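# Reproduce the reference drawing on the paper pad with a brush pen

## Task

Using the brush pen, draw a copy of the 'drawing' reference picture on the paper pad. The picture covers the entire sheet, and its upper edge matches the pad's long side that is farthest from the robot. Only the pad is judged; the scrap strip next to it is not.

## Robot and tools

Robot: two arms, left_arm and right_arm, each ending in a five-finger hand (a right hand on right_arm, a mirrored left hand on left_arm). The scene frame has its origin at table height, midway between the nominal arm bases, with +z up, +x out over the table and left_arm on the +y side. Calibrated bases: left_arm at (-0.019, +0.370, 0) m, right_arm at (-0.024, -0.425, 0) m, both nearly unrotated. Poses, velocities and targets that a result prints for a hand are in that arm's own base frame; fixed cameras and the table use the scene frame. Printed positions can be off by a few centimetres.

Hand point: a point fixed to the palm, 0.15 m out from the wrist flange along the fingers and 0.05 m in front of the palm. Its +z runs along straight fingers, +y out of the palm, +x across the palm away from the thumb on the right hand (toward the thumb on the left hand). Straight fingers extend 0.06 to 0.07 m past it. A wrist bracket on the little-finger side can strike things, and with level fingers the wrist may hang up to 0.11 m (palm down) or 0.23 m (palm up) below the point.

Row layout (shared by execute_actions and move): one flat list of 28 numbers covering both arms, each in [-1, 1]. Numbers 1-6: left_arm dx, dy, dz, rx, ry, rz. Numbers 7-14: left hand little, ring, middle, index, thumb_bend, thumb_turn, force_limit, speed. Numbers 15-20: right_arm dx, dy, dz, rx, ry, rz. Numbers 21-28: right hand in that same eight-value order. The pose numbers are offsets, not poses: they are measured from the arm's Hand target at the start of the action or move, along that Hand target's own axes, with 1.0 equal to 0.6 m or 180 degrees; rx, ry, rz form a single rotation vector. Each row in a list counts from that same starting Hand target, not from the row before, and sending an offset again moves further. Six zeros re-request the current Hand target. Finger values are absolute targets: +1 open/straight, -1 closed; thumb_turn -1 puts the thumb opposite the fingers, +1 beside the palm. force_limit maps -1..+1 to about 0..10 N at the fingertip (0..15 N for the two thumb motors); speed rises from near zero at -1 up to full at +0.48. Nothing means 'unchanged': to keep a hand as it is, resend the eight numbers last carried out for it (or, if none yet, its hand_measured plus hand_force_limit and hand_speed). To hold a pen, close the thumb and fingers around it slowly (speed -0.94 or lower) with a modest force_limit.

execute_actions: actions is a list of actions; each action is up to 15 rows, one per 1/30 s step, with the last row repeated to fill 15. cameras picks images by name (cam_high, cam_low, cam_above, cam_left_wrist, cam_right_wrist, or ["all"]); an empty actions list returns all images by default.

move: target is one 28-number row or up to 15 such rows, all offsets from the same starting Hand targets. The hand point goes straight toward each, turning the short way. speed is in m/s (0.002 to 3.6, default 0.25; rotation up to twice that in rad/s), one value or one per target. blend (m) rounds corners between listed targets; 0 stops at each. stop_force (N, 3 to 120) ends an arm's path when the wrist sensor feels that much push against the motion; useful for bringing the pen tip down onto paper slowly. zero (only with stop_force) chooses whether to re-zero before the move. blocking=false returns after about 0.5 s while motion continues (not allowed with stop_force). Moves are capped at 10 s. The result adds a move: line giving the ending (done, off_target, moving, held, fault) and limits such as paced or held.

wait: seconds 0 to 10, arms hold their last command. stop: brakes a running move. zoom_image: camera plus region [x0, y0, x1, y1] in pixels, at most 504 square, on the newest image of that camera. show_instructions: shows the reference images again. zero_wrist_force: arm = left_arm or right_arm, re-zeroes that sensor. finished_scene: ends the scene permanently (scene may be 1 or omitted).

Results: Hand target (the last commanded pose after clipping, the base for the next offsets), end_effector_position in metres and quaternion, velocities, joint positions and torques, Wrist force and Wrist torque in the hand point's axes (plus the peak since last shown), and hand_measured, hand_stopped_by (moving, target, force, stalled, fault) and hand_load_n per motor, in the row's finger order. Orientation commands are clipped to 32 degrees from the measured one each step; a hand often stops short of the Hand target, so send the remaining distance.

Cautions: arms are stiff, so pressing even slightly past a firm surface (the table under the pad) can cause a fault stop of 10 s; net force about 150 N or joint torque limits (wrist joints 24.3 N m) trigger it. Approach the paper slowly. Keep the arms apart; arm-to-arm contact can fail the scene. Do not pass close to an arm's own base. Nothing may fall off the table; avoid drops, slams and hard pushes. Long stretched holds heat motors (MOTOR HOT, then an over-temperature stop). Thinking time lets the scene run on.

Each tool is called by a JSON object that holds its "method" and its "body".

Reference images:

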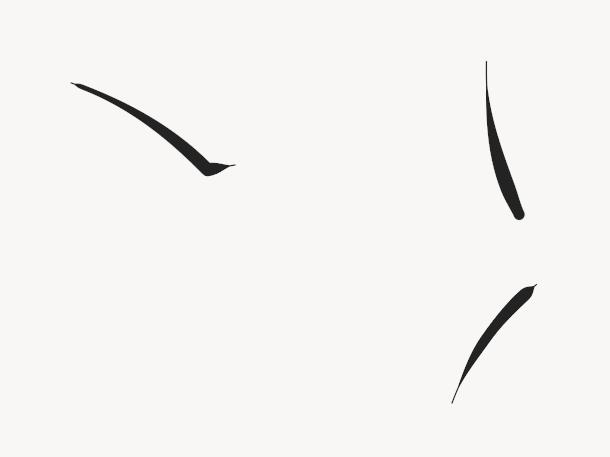

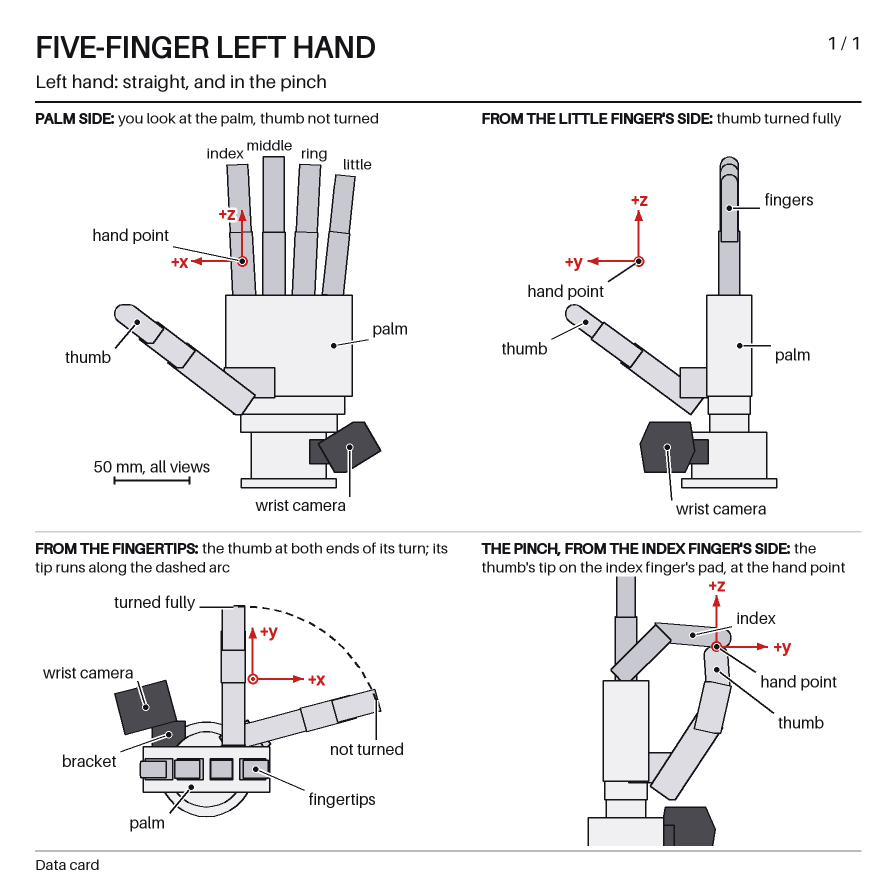

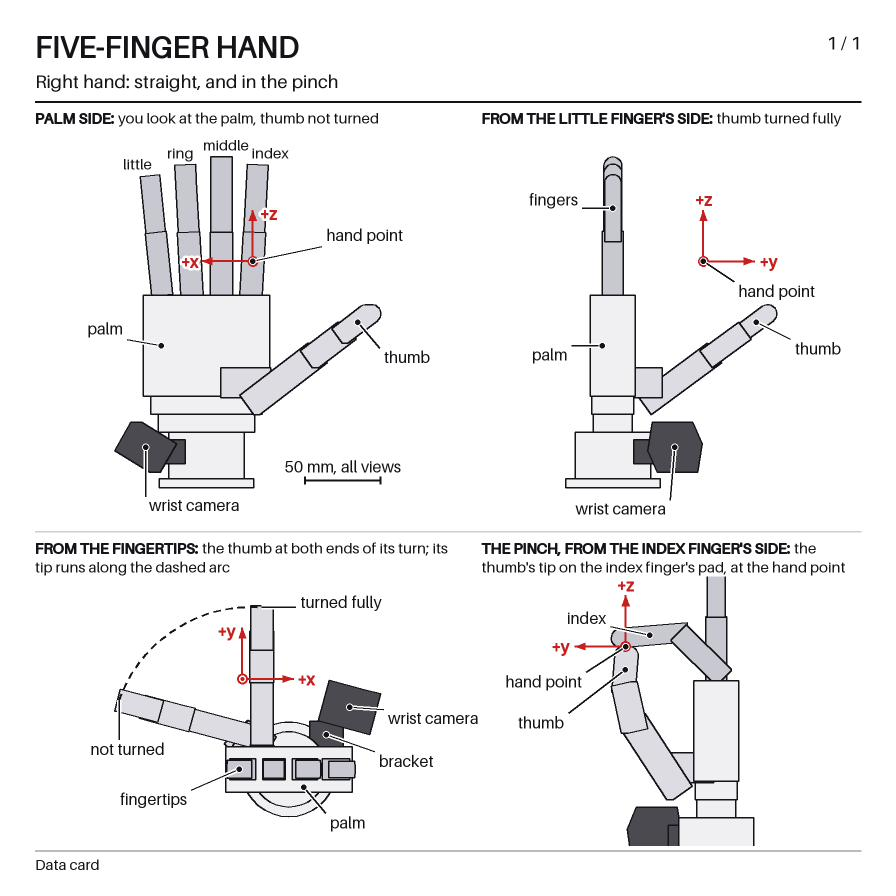

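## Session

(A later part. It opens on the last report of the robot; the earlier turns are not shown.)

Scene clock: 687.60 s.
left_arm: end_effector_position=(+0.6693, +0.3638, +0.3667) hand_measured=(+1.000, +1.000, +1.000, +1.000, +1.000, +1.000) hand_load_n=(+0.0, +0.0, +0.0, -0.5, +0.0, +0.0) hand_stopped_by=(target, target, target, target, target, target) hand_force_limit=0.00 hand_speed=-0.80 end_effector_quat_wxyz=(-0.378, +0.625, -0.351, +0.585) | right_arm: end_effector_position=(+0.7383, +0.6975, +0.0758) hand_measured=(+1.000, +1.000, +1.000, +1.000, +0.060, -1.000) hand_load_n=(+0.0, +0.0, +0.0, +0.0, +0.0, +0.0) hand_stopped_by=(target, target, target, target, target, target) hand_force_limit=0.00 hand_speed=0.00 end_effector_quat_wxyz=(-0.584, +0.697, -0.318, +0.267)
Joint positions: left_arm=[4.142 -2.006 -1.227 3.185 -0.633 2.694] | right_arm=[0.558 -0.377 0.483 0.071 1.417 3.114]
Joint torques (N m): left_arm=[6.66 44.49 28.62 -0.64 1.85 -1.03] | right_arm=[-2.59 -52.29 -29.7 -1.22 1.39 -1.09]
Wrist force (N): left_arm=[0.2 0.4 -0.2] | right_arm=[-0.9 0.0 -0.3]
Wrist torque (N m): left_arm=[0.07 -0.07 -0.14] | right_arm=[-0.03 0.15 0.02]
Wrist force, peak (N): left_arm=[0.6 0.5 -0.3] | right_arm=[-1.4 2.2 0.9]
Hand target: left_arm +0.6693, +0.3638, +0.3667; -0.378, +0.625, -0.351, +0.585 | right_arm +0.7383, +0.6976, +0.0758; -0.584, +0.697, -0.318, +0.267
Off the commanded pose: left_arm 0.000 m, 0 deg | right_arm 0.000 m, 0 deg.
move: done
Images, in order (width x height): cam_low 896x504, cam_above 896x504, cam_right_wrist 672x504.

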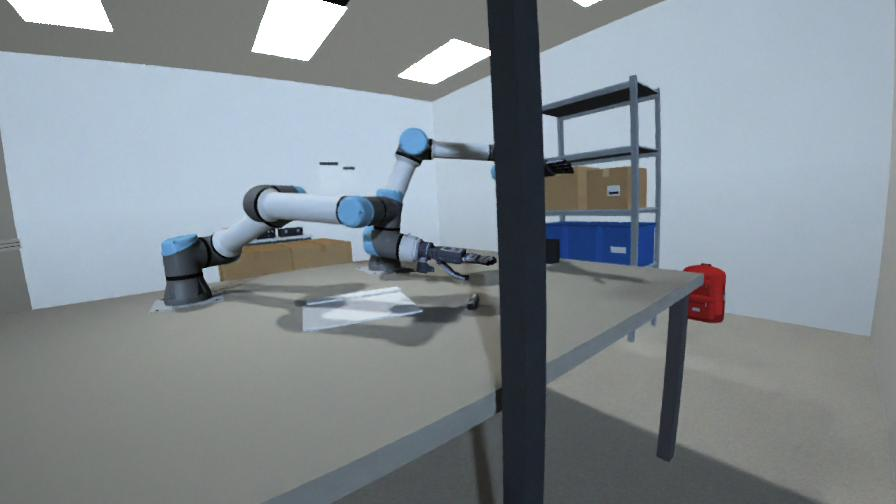

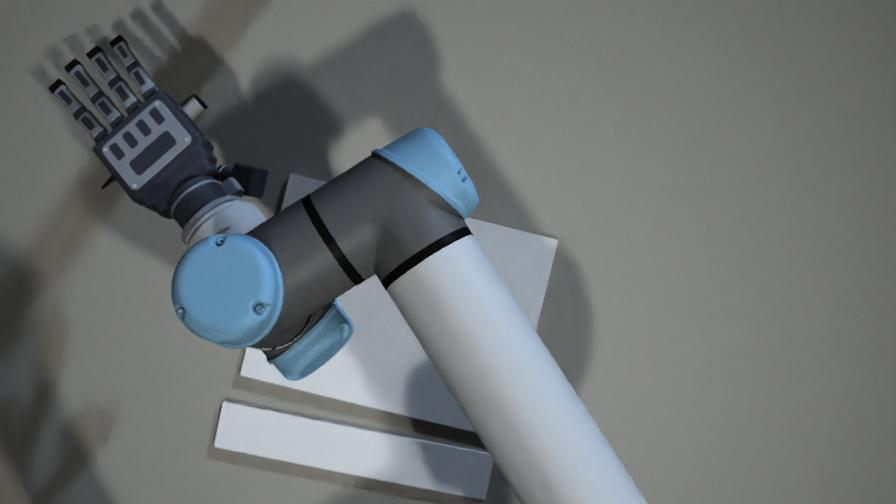

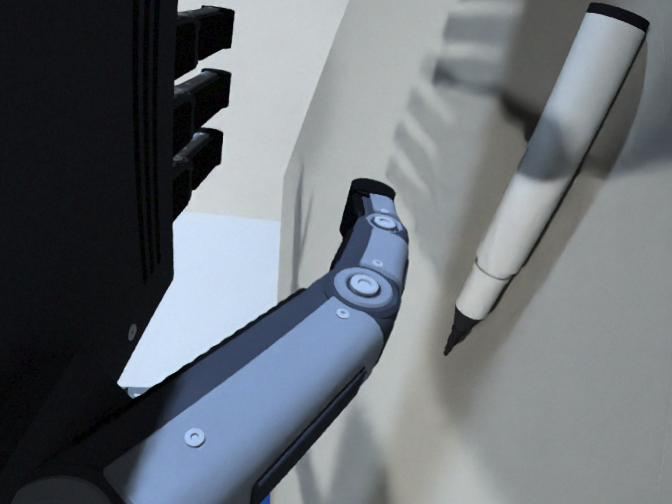

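{"method": "move", "body": {"target": [0,0,0,0,0,0,1,1,1,1,1,1,0,-0.8,0,0.069,0.0122,0,0,0,1,1,1,1,0.06,-1,0,0], "speed": 0.08, "cameras": ["cam_low","cam_right_wrist"]}}

{"method": "zoom_image", "body": {"camera": "cam_low", "region": [440, 250, 540, 330]}}

Scene clock: 697.40 s.
left_arm: end_effector_position=(+0.6693, +0.3638, +0.3667) hand_measured=(+1.000, +1.000, +1.000, +1.000, +1.000, +1.000) hand_load_n=(+0.0, +0.0, +0.0, +0.0, +0.0, +0.0) hand_stopped_by=(target, target, target, target, target, target) hand_force_limit=0.00 hand_speed=-0.80 end_effector_quat_wxyz=(-0.378, +0.625, -0.351, +0.585) | right_arm: end_effector_position=(+0.7383, +0.6975, +0.0336) hand_measured=(+1.000, +1.000, +1.000, +1.000, +0.060, -1.000) hand_load_n=(+0.0, +0.0, +0.0, +0.0, +0.0, +0.0) hand_stopped_by=(target, target, target, target, target, target) hand_force_limit=0.00 hand_speed=0.00 end_effector_quat_wxyz=(-0.584, +0.697, -0.318, +0.267)
Joint positions: left_arm=[4.142 -2.006 -1.227 3.185 -0.633 2.694] | right_arm=[0.558 -0.347 0.532 -0.007 1.417 3.114]
Joint torques (N m): left_arm=[6.58 44.38 28.3 -0.72 1.76 -0.93] | right_arm=[5.75 -67.19 -29.88 1.1 -0.13 0.16]
Wrist force (N): left_arm=[0.1 0.5 -0.3] | right_arm=[-0.8 0.0 -0.6]
Wrist torque (N m): left_arm=[0.09 -0.06 -0.14] | right_arm=[-0.01 0.13 0.03]
Wrist force, peak (N): left_arm=[0.2 0.7 -0.4] | right_arm=[-0.5 1.3 -0.2]
Hand target: left_arm +0.6693, +0.3638, +0.3667; -0.378, +0.625, -0.351, +0.585 | right_arm +0.7383, +0.6975, +0.0337; -0.584, +0.697, -0.318, +0.267
Off the commanded pose: left_arm 0.000 m, 0 deg | right_arm 0.000 m, 0 deg.
move: done
Images, in order (width x height): cam_low 896x504, cam_right_wrist 672x504.

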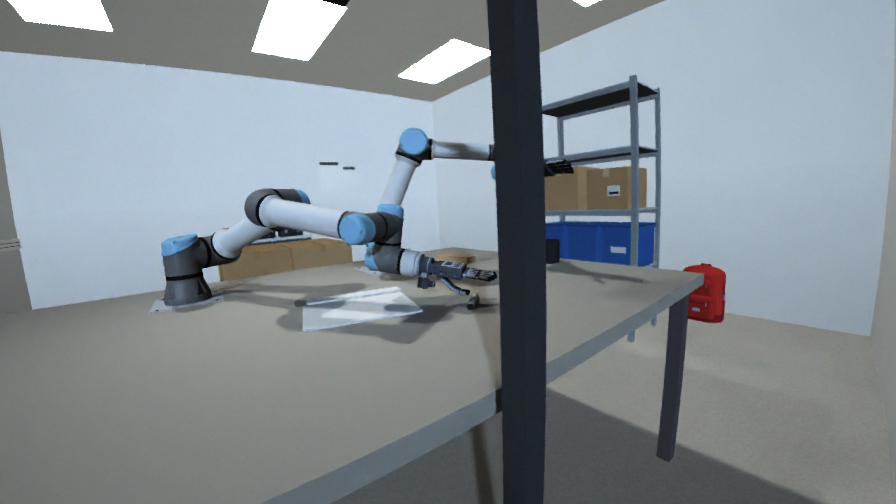

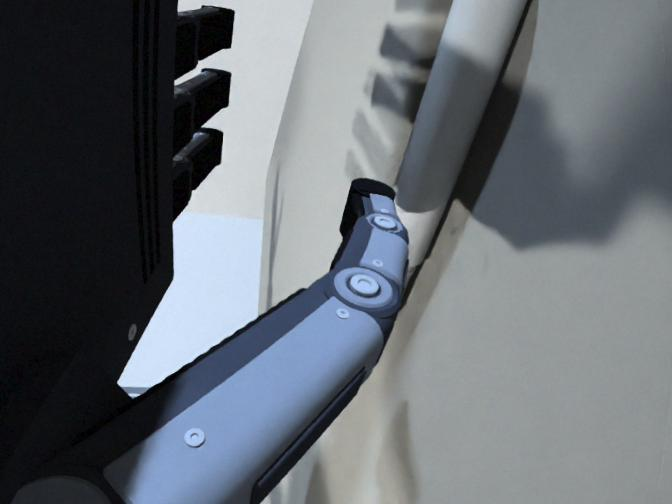

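Scaled by 5.040 from the camera's 896x504 image, which has a finer 1280x720 frame.

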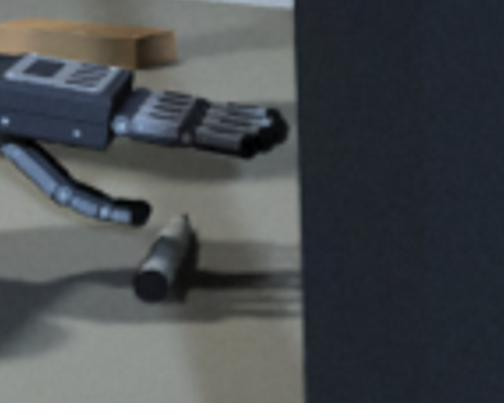

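{"method": "move", "body": {"target": [0,0,0,0,0,0,1,1,1,1,1,1,0,-0.8,0,0.03,0.0002,0,0,0,1,1,1,1,0.06,-1,0,0], "speed": 0.03, "stop_force": 5, "cameras": ["cam_low","cam_right_wrist"]}}

{"method": "zoom_image", "body": {"camera": "cam_low", "region": [440, 250, 540, 330]}}

Scene clock: 707.50 s.
left_arm: end_effector_position=(+0.6693, +0.3638, +0.3667) hand_measured=(+1.000, +1.000, +1.000, +1.000, +1.000, +1.000) hand_load_n=(+0.0, +0.0, +0.0, +0.0, +0.0, -0.5) hand_stopped_by=(target, target, target, target, target, target) hand_force_limit=0.00 hand_speed=-0.80 end_effector_quat_wxyz=(-0.378, +0.625, -0.351, +0.585) | right_arm: end_effector_position=(+0.7360, +0.6955, +0.0160) hand_measured=(+1.000, +1.000, +1.000, +1.000, +0.060, -1.000) hand_load_n=(+0.0, +0.0, +0.0, +0.0, +0.0, +0.0) hand_stopped_by=(target, target, target, target, target, target) hand_force_limit=0.00 hand_speed=0.00 end_effector_quat_wxyz=(-0.584, +0.697, -0.318, +0.267)
Joint positions: left_arm=[4.142 -2.006 -1.227 3.185 -0.633 2.694] | right_arm=[0.558 -0.344 0.572 -0.05 1.416 3.114]
Joint torques (N m): left_arm=[6.57 44 28.32 -0.68 1.79 -0.97] | right_arm=[-5.12 -66.67 -29.78 0.99 -0.65 -1.14]
Wrist force (N): left_arm=[0.2 0.4 -0.3] | right_arm=[-0.5 0.2 -0.3]
Wrist torque (N m): left_arm=[0.07 -0.08 -0.13] | right_arm=[-0.01 0.08 0.05]
Wrist force, peak (N): left_arm=[0.4 0.6 -0.4] | right_arm=[-1.0 -0.1 -0.5]
Hand target: left_arm +0.6693, +0.3638, +0.3667; -0.378, +0.625, -0.351, +0.585 | right_arm +0.7360, +0.6955, +0.0160; -0.584, +0.697, -0.318, +0.267
Off the commanded pose: left_arm 0.000 m, 0 deg | right_arm 0.000 m, 0 deg.
move: done
Images, in order (width x height): cam_low 896x504, cam_right_wrist 672x504.

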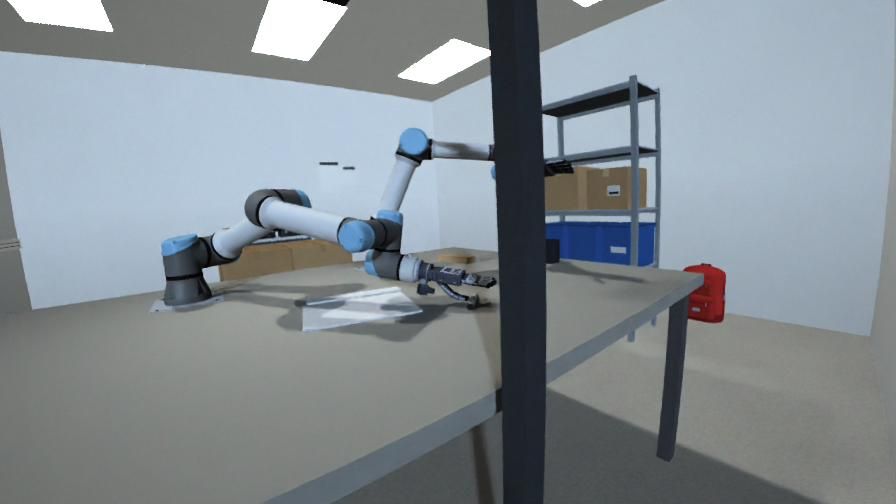

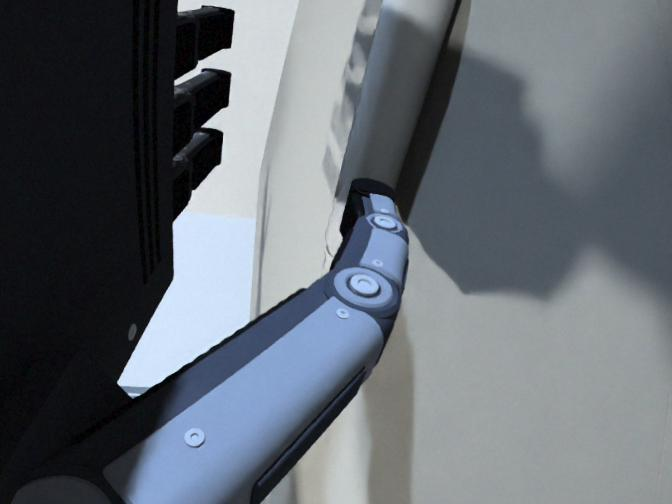

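Scaled by 5.040 from the camera's 896x504 image, which has a finer 1280x720 frame.

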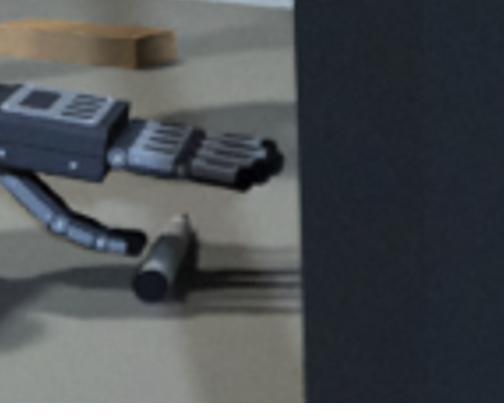

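{"method": "move", "body": {"target": [0,0,0,0,0,0,1,1,1,1,1,1,0,-0.8,0,0,0,0,0,0,0.15,0.15,0.2,0.15,0.06,-1,-0.6,-0.6], "cameras": ["cam_low","cam_right_wrist"]}}

{"method": "zoom_image", "body": {"camera": "cam_low", "region": [440, 250, 540, 330]}}

Scene clock: 713.57 s.
left_arm: end_effector_position=(+0.6693, +0.3638, +0.3667) hand_measured=(+1.000, +1.000, +1.000, +1.000, +1.000, +1.000) hand_load_n=(+0.0, +0.0, +0.0, +0.0, +0.0, +0.0) hand_stopped_by=(target, target, target, target, target, target) hand_force_limit=0.00 hand_speed=-0.80 end_effector_quat_wxyz=(-0.378, +0.625, -0.351, +0.585) | right_arm: end_effector_position=(+0.7360, +0.6955, +0.0160) hand_measured=(+0.150, +0.150, +0.200, +0.150, +0.060, -1.000) hand_load_n=(+0.0, +0.0, +0.0, +0.0, +0.0, +0.0) hand_stopped_by=(target, target, target, target, target, target) hand_force_limit=-0.60 hand_speed=-0.60 end_effector_quat_wxyz=(-0.584, +0.697, -0.318, +0.267)
Joint positions: left_arm=[4.142 -2.006 -1.227 3.185 -0.633 2.694] | right_arm=[0.558 -0.344 0.572 -0.05 1.416 3.114]
Joint torques (N m): left_arm=[6.16 43.16 29.03 -0.59 1.82 -0.88] | right_arm=[5.13 -66.48 -28.17 0.24 0.57 1.79]
Wrist force (N): left_arm=[0.3 0.5 -0.2] | right_arm=[-0.7 0.3 -0.5]
Wrist torque (N m): left_arm=[0.07 -0.09 -0.13] | right_arm=[0.02 0.12 0.04]
Wrist force, peak (N): left_arm=[0.3 0.7 -0.4] | right_arm=[-1.0 0.1 -0.8]
Hand target: left_arm +0.6693, +0.3638, +0.3667; -0.378, +0.625, -0.351, +0.585 | right_arm +0.7360, +0.6955, +0.0160; -0.584, +0.697, -0.318, +0.267
Off the commanded pose: left_arm 0.000 m, 0 deg | right_arm 0.000 m, 0 deg.
move: done
Images, in order (width x height): cam_low 896x504, cam_right_wrist 672x504.

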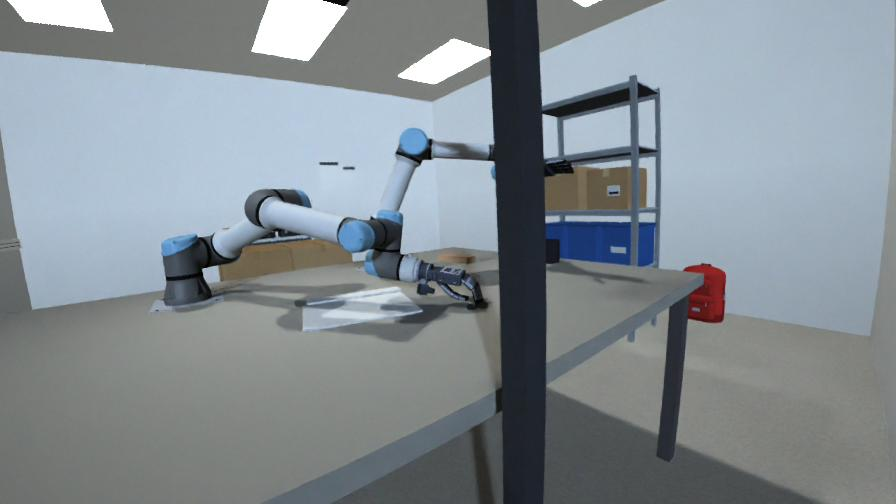

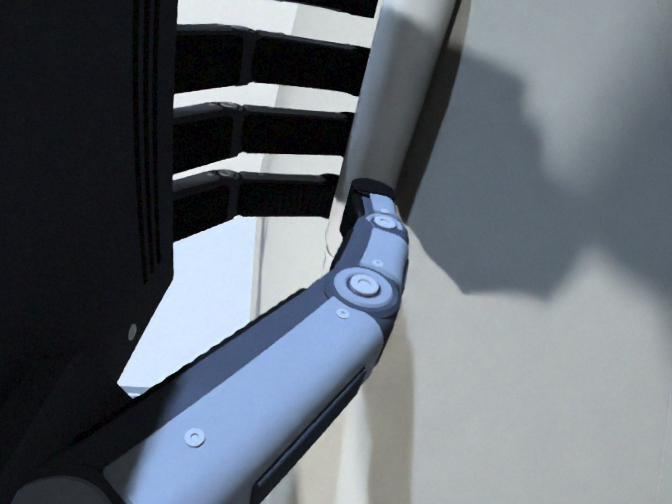

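Scaled by 5.040 from the camera's 896x504 image, which has a finer 1280x720 frame.

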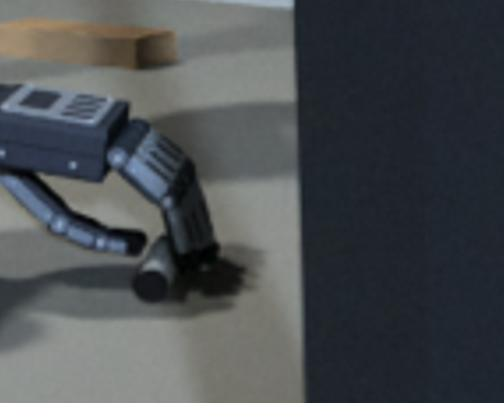

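{"method": "move", "body": {"target": [0,0,0,0,0,0,1,1,1,1,1,1,0,-0.8,0,0,0,0,0,0,-0.4,-0.4,-0.4,-0.4,0.06,-1,-0.6,-0.8], "cameras": ["cam_low","cam_right_wrist"]}}

{"method": "zoom_image", "body": {"camera": "cam_low", "region": [440, 250, 540, 330]}}

{"method": "zoom_image", "body": {"camera": "cam_right_wrist", "region": [180, 0, 500, 300]}}

Scene clock: 720.33 s.
left_arm: end_effector_position=(+0.6693, +0.3638, +0.3667) hand_measured=(+1.000, +1.000, +1.000, +1.000, +1.000, +1.000) hand_load_n=(+0.0, +0.0, +0.0, +0.0, +0.0, -0.5) hand_stopped_by=(target, target, target, target, target, target) hand_force_limit=0.00 hand_speed=-0.80 end_effector_quat_wxyz=(-0.378, +0.625, -0.351, +0.585) | right_arm: end_effector_position=(+0.7360, +0.6956, +0.0160) hand_measured=(-0.014, +0.024, +0.018, +0.024, +0.060, -1.000) hand_load_n=(+1.0, +1.5, +6.5, +5.5, +2.5, +1.0) hand_stopped_by=(force, force, force, force, target, target) hand_force_limit=-0.60 hand_speed=-0.80 end_effector_quat_wxyz=(-0.584, +0.697, -0.318, +0.267)
Joint positions: left_arm=[4.142 -2.006 -1.227 3.185 -0.633 2.694] | right_arm=[0.558 -0.344 0.572 -0.05 1.416 3.114]
Joint torques (N m): left_arm=[6.03 41.97 28.57 -0.7 1.64 -0.97] | right_arm=[7.42 -61.25 -20.7 -1.71 0.46 1.68]
Wrist force (N): left_arm=[0.2 0.4 -0.3] | right_arm=[-0.9 -3.2 -1.1]
Wrist torque (N m): left_arm=[0.06 -0.08 -0.13] | right_arm=[-0.01 0.12 -0.05]
Wrist force, peak (N): left_arm=[0.1 0.6 -0.5] | right_arm=[-0.5 -4.4 -0.5]
Hand target: left_arm +0.6693, +0.3638, +0.3667; -0.378, +0.625, -0.351, +0.585 | right_arm +0.7360, +0.6955, +0.0160; -0.584, +0.697, -0.318, +0.267
Off the commanded pose: left_arm 0.000 m, 0 deg | right_arm 0.000 m, 0 deg.
move: done
Images, in order (width x height): cam_low 896x504, cam_right_wrist 672x504.

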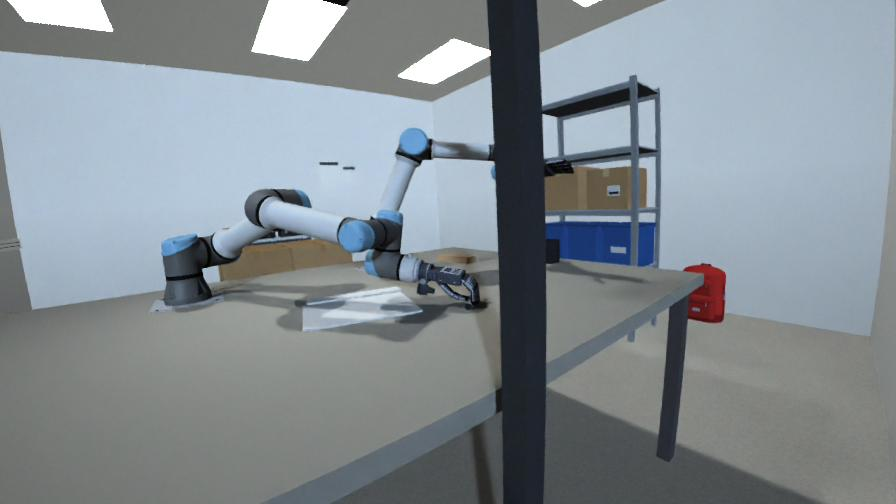

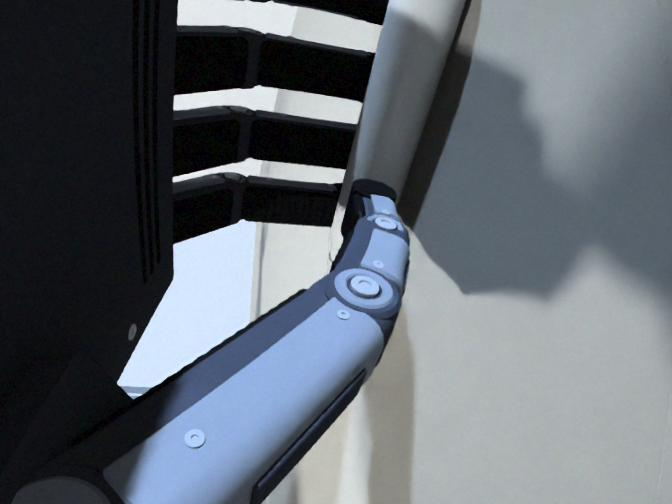

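Scaled by 5.040 from the camera's 896x504 image, which has a finer 1280x720 frame.

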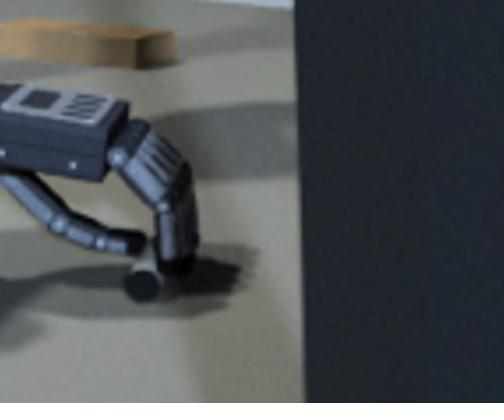

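Scaled by 1.575 from the camera's 672x504 image, which has a finer 960x720 frame.

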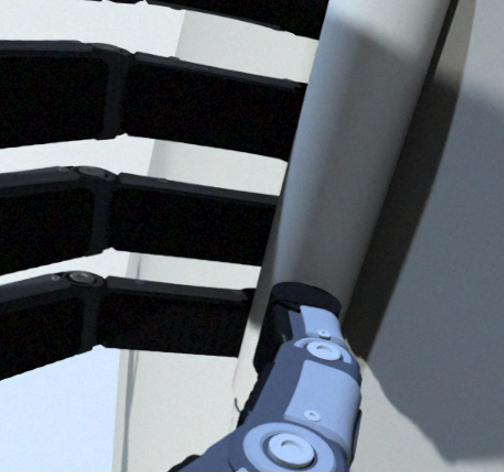

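{"method": "move", "body": {"target": [0,0,0,0,0,0,1,1,1,1,1,1,0,-0.8,0,-0.033,-0.0057,0,0,0,-0.4,-0.4,-0.4,-0.4,0.06,-1,-0.6,-0.8], "speed": 0.03, "cameras": ["cam_low","cam_right_wrist"]}}

{"method": "zoom_image", "body": {"camera": "cam_low", "region": [440, 250, 540, 330]}}

{"method": "zoom_image", "body": {"camera": "cam_right_wrist", "region": [180, 0, 500, 300]}}

Scene clock: 729.60 s.
left_arm: end_effector_position=(+0.6693, +0.3638, +0.3667) hand_measured=(+1.000, +1.000, +1.000, +1.000, +1.000, +1.000) hand_load_n=(+0.0, +0.0, +0.0, +0.0, +0.0, -0.5) hand_stopped_by=(target, target, target, target, target, target) hand_force_limit=0.00 hand_speed=-0.80 end_effector_quat_wxyz=(-0.378, +0.625, -0.351, +0.585) | right_arm: end_effector_position=(+0.7361, +0.6956, +0.0363) hand_measured=(-0.014, +0.024, +0.018, +0.024, +0.062, -1.000) hand_load_n=(+0.5, +1.5, +6.0, +4.5, +4.0, +1.0) hand_stopped_by=(force, force, force, force, target, target) hand_force_limit=-0.60 hand_speed=-0.80 end_effector_quat_wxyz=(-0.584, +0.697, -0.318, +0.267)
Joint positions: left_arm=[4.142 -2.006 -1.227 3.185 -0.633 2.694] | right_arm=[0.558 -0.362 0.557 -0.016 1.416 3.114]
Joint torques (N m): left_arm=[6.43 41.67 28.37 -0.72 1.67 -0.87] | right_arm=[9.78 -52.48 -17.08 -2.97 0.81 1.45]
Wrist force (N): left_arm=[0.3 0.6 -0.2] | right_arm=[-0.6 0.3 -0.2]
Wrist torque (N m): left_arm=[0.08 -0.08 -0.13] | right_arm=[-0.02 0.08 0.04]
Wrist force, peak (N): left_arm=[0.5 0.4 -0.5] | right_arm=[-0.3 -4.6 -1.4]
Hand target: left_arm +0.6693, +0.3638, +0.3667; -0.378, +0.625, -0.351, +0.585 | right_arm +0.7361, +0.6956, +0.0361; -0.584, +0.697, -0.318, +0.267
Off the commanded pose: left_arm 0.000 m, 0 deg | right_arm 0.000 m, 0 deg.
move: done
Images, in order (width x height): cam_low 896x504, cam_right_wrist 672x504.

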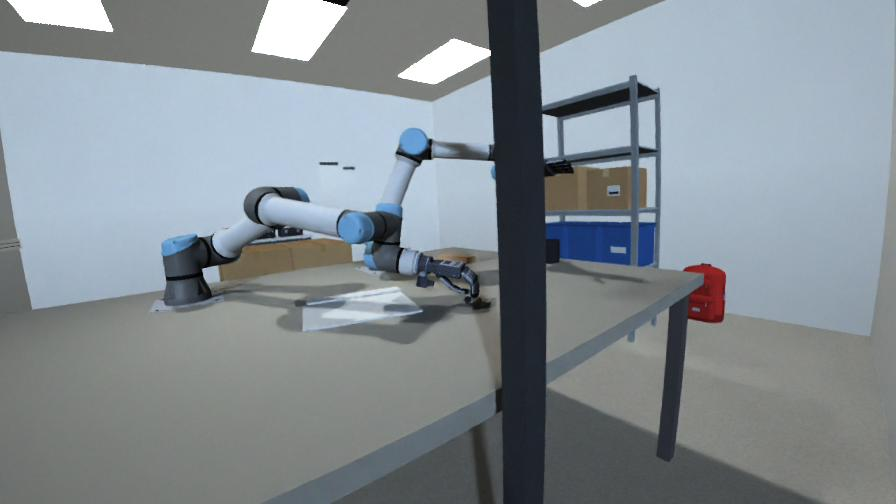

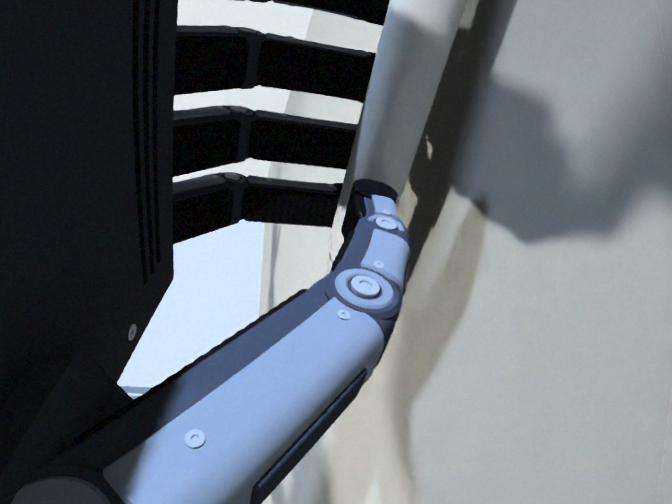

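Scaled by 5.040 from the camera's 896x504 image, which has a finer 1280x720 frame.

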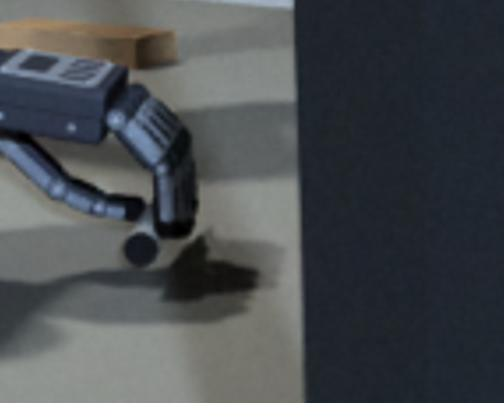

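Scaled by 1.575 from the camera's 672x504 image, which has a finer 960x720 frame.

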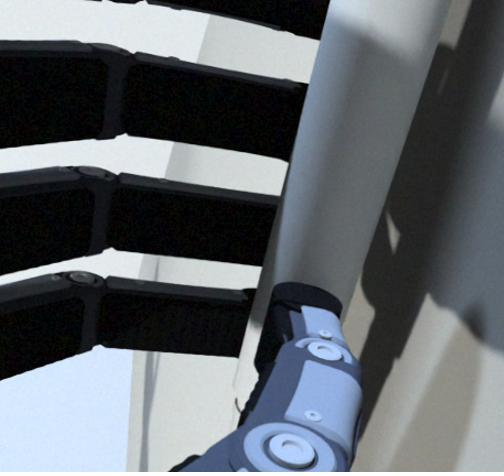

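{"method": "move", "body": {"target": [0,0,0,0,0,0,1,1,1,1,1,1,0,-0.8,0,-0.066,-0.0115,0,0,0,-0.4,-0.4,-0.5,-0.5,0.06,-1,0.3,-0.9], "speed": 0.05, "cameras": ["cam_low","cam_above","cam_right_wrist"]}}

{"method": "zoom_image", "body": {"camera": "cam_low", "region": [440, 230, 540, 310]}}

{"method": "zoom_image", "body": {"camera": "cam_above", "region": [50, 30, 290, 210]}}

Scene clock: 751.80 s.
left_arm: end_effector_position=(+0.6693, +0.3638, +0.3667) hand_measured=(+1.000, +1.000, +1.000, +1.000, +1.000, +1.000) hand_load_n=(-0.5, +0.0, +0.0, +0.0, +0.0, +0.0) hand_stopped_by=(target, target, target, target, target, target) hand_force_limit=0.00 hand_speed=-0.80 end_effector_quat_wxyz=(-0.378, +0.625, -0.351, +0.585) | right_arm: end_effector_position=(+0.7362, +0.6957, +0.0765) hand_measured=(-0.014, +0.024, +0.012, +0.016, +0.062, -1.000) hand_load_n=(+0.5, +1.0, +9.5, +7.0, +6.0, +0.5) hand_stopped_by=(force, force, force, force, target, target) hand_force_limit=0.30 hand_speed=-0.90 end_effector_quat_wxyz=(-0.584, +0.697, -0.318, +0.267) end_effector_velocity=(+0.000, +0.001, -0.002) end_effector_angular_velocity=(+0.000, -0.001, +0.002)
Joint positions: left_arm=[4.142 -2.006 -1.227 3.185 -0.633 2.694] | right_arm=[0.558 -0.391 0.511 0.058 1.416 3.114]
Joint velocities: left_arm=[within noise] | right_arm=[0.001 0.001 0.003 -0.005 -0.001 0]
Joint torques (N m): left_arm=[6.45 40.83 28.64 -0.64 1.44 -0.64] | right_arm=[10.35 -52.54 -15.02 -3.26 0.69 0.87]
Wrist force (N): left_arm=[0.3 0.4 -0.2] | right_arm=[-0.4 0.2 -0.2]
Wrist torque (N m): left_arm=[0.06 -0.08 -0.13] | right_arm=[-0.02 0.07 0.05]
Wrist force, peak (N): left_arm=[0.3 0.6 -0.3] | right_arm=[-0.8 1.3 -0.2]
Hand target: left_arm +0.6693, +0.3638, +0.3667; -0.378, +0.625, -0.351, +0.585 | right_arm +0.7362, +0.6957, +0.0763; -0.584, +0.697, -0.318, +0.267
Off the commanded pose: left_arm 0.000 m, 0 deg | right_arm 0.000 m, 0 deg.
move: done
Images, in order (width x height): cam_low 896x504, cam_above 896x504, cam_right_wrist 672x504.

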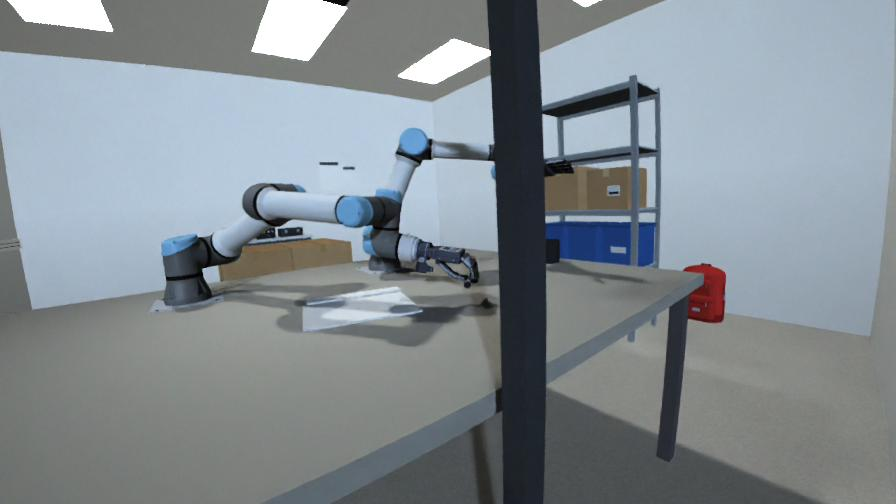

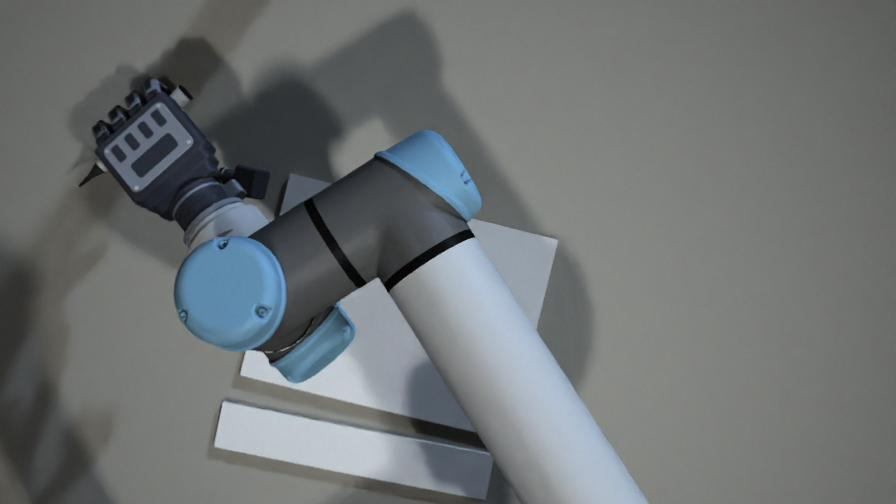

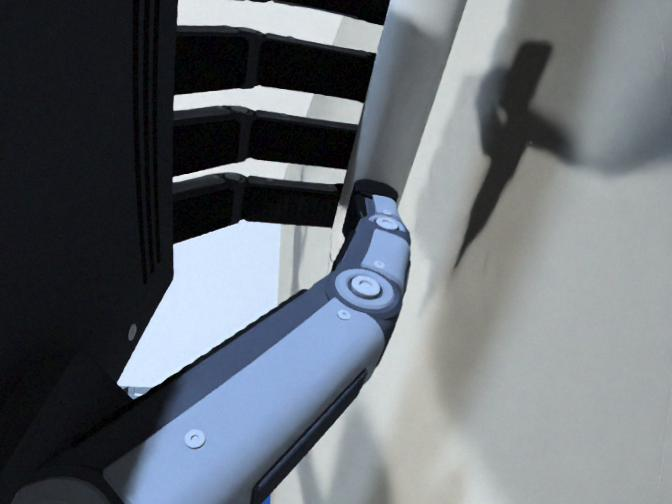

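Scaled by 5.040 from the camera's 896x504 image, which has a finer 1280x720 frame.

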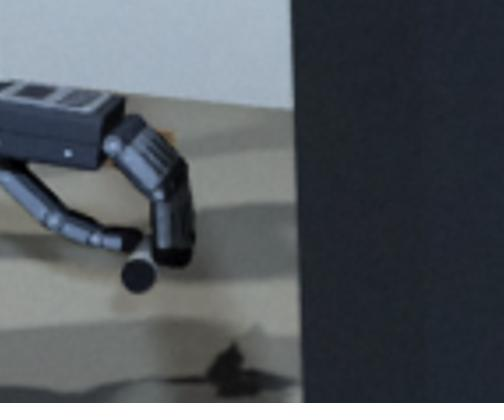

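Scaled by 2.100 from the camera's 896x504 image, which has a finer 1280x720 frame.

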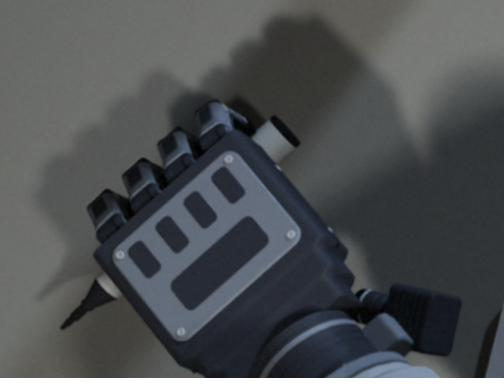

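{"method": "move", "body": {"target": [[0,0,0,0,0,0,1,1,1,1,1,1,0,-0.8,-0.059,-0.151,-0.1988,0,0,-0.35,-0.4,-0.4,-0.5,-0.5,0.06,-1,0.3,-0.9],[0,0,0,0,0,0,1,1,1,1,1,1,0,-0.8,-0.1888,-0.0788,-0.5127,0,0,-0.5,-0.4,-0.4,-0.5,-0.5,0.06,-1,0.3,-0.9],[0,0,0,0,0,0,1,1,1,1,1,1,0,-0.8,-0.1888,0.0402,-0.4917,0,0,-0.5,-0.4,-0.4,-0.5,-0.5,0.06,-1,0.3,-0.9]], "speed": [0.2,0.25,0.12], "blend": [0.03,0.02,0], "cameras": ["all"]}}

{"method": "zoom_image", "body": {"camera": "cam_low", "region": [280, 220, 480, 340]}}

{"method": "zoom_image", "body": {"camera": "cam_high", "region": [400, 170, 580, 310]}}

Scene clock: 829.27 s.
left_arm: end_effector_position=(+0.6693, +0.3638, +0.3667) hand_measured=(+1.000, +1.000, +1.000, +1.000, +1.000, +1.000) hand_load_n=(+0.0, +0.0, +0.0, -0.5, +0.0, +0.0) hand_stopped_by=(target, target, target, target, target, target) hand_force_limit=0.00 hand_speed=-0.80 end_effector_quat_wxyz=(-0.378, +0.625, -0.351, +0.585) | right_arm: end_effector_position=(+0.4393, +0.5881, +0.1041) hand_measured=(-0.014, +0.024, +0.012, +0.016, +0.062, -1.000) hand_load_n=(+0.5, +1.0, +9.5, +7.0, +5.5, +0.5) hand_stopped_by=(force, force, force, force, target, target) hand_force_limit=0.30 hand_speed=-0.90 end_effector_quat_wxyz=(-0.225, +0.718, +0.268, +0.602)
Joint positions: left_arm=[4.142 -2.006 -1.227 3.185 -0.633 2.694] | right_arm=[0.884 -1.025 1.713 -0.511 1.737 1.6]
Joint torques (N m): left_arm=[7.01 39.44 28.58 -0.54 1.45 -0.6] | right_arm=[0.02 -36.56 -23.48 -1.13 0.77 -2.12]
Wrist force (N): left_arm=[0.3 0.4 -0.2] | right_arm=[0.2 1.4 0.5]
Wrist torque (N m): left_arm=[0.05 -0.09 -0.13] | right_arm=[0.20 -0.09 -0.06]
Wrist force, peak (N): left_arm=[0.3 0.7 -0.3] | right_arm=[0.7 1.7 0.9]
Hand target: left_arm +0.6693, +0.3638, +0.3667; -0.378, +0.625, -0.351, +0.585 | right_arm +0.4394, +0.5881, +0.1041; -0.225, +0.718, +0.268, +0.602
Off the commanded pose: left_arm 0.000 m, 0 deg | right_arm 0.000 m, 0 deg.
move: done

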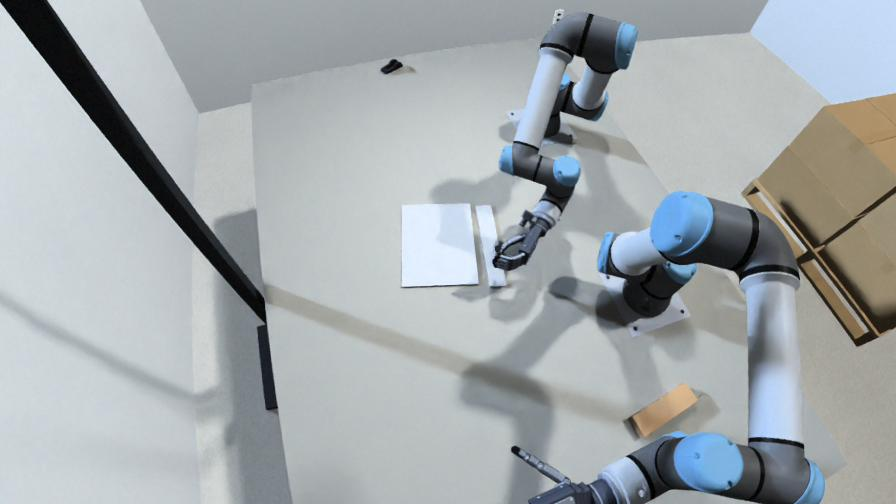

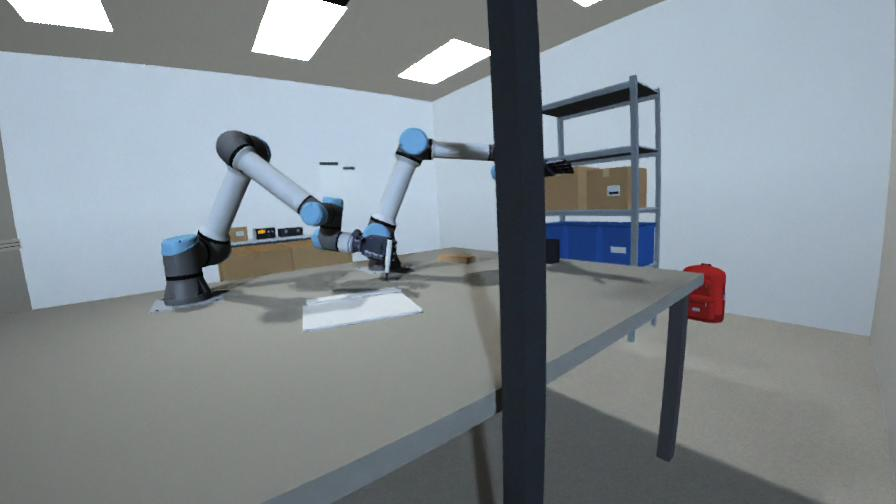

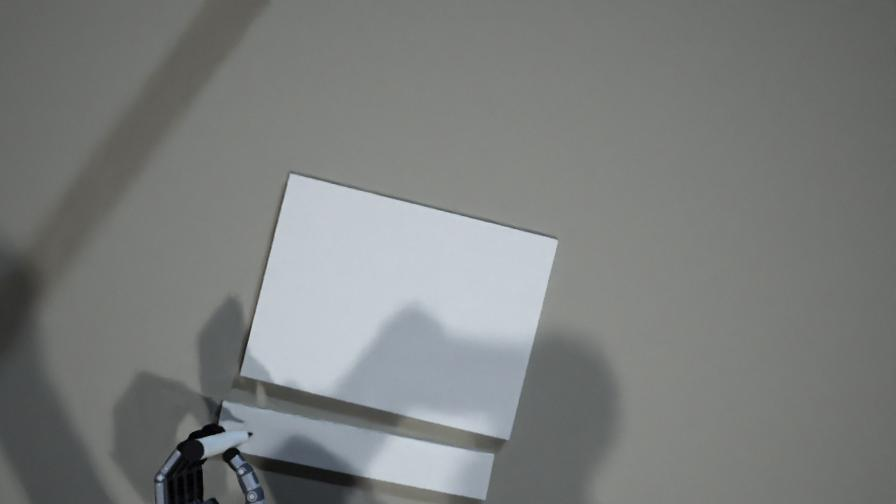

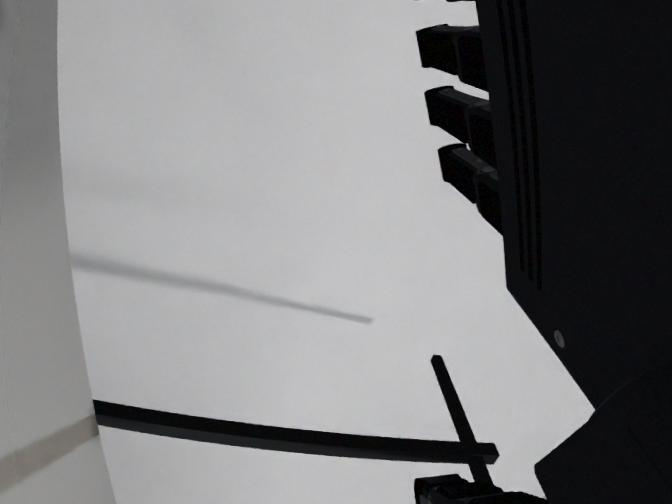

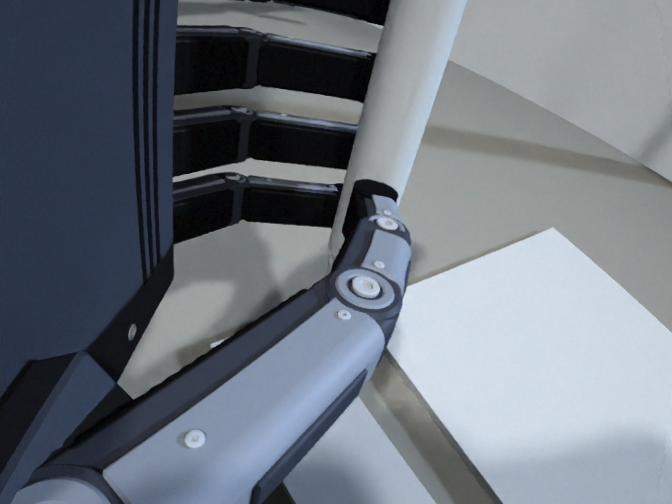

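Scaled by 2.520 from the camera's 896x504 image, which has a finer 1280x720 frame.

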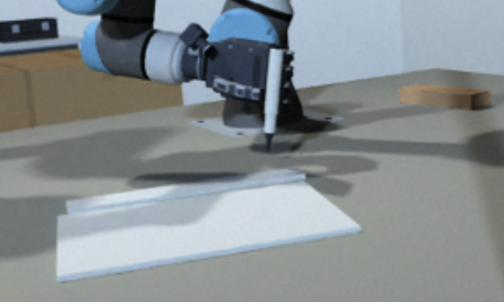

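Scaled by 2.800 from the camera's 896x504 image, which has a finer 1280x720 frame.

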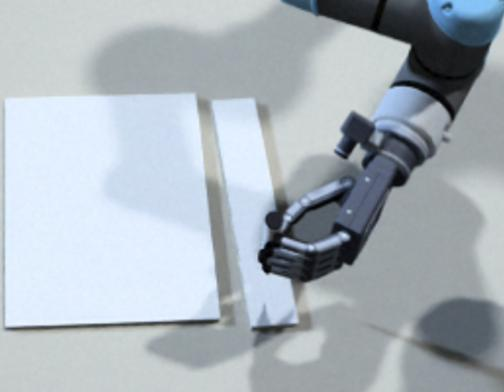

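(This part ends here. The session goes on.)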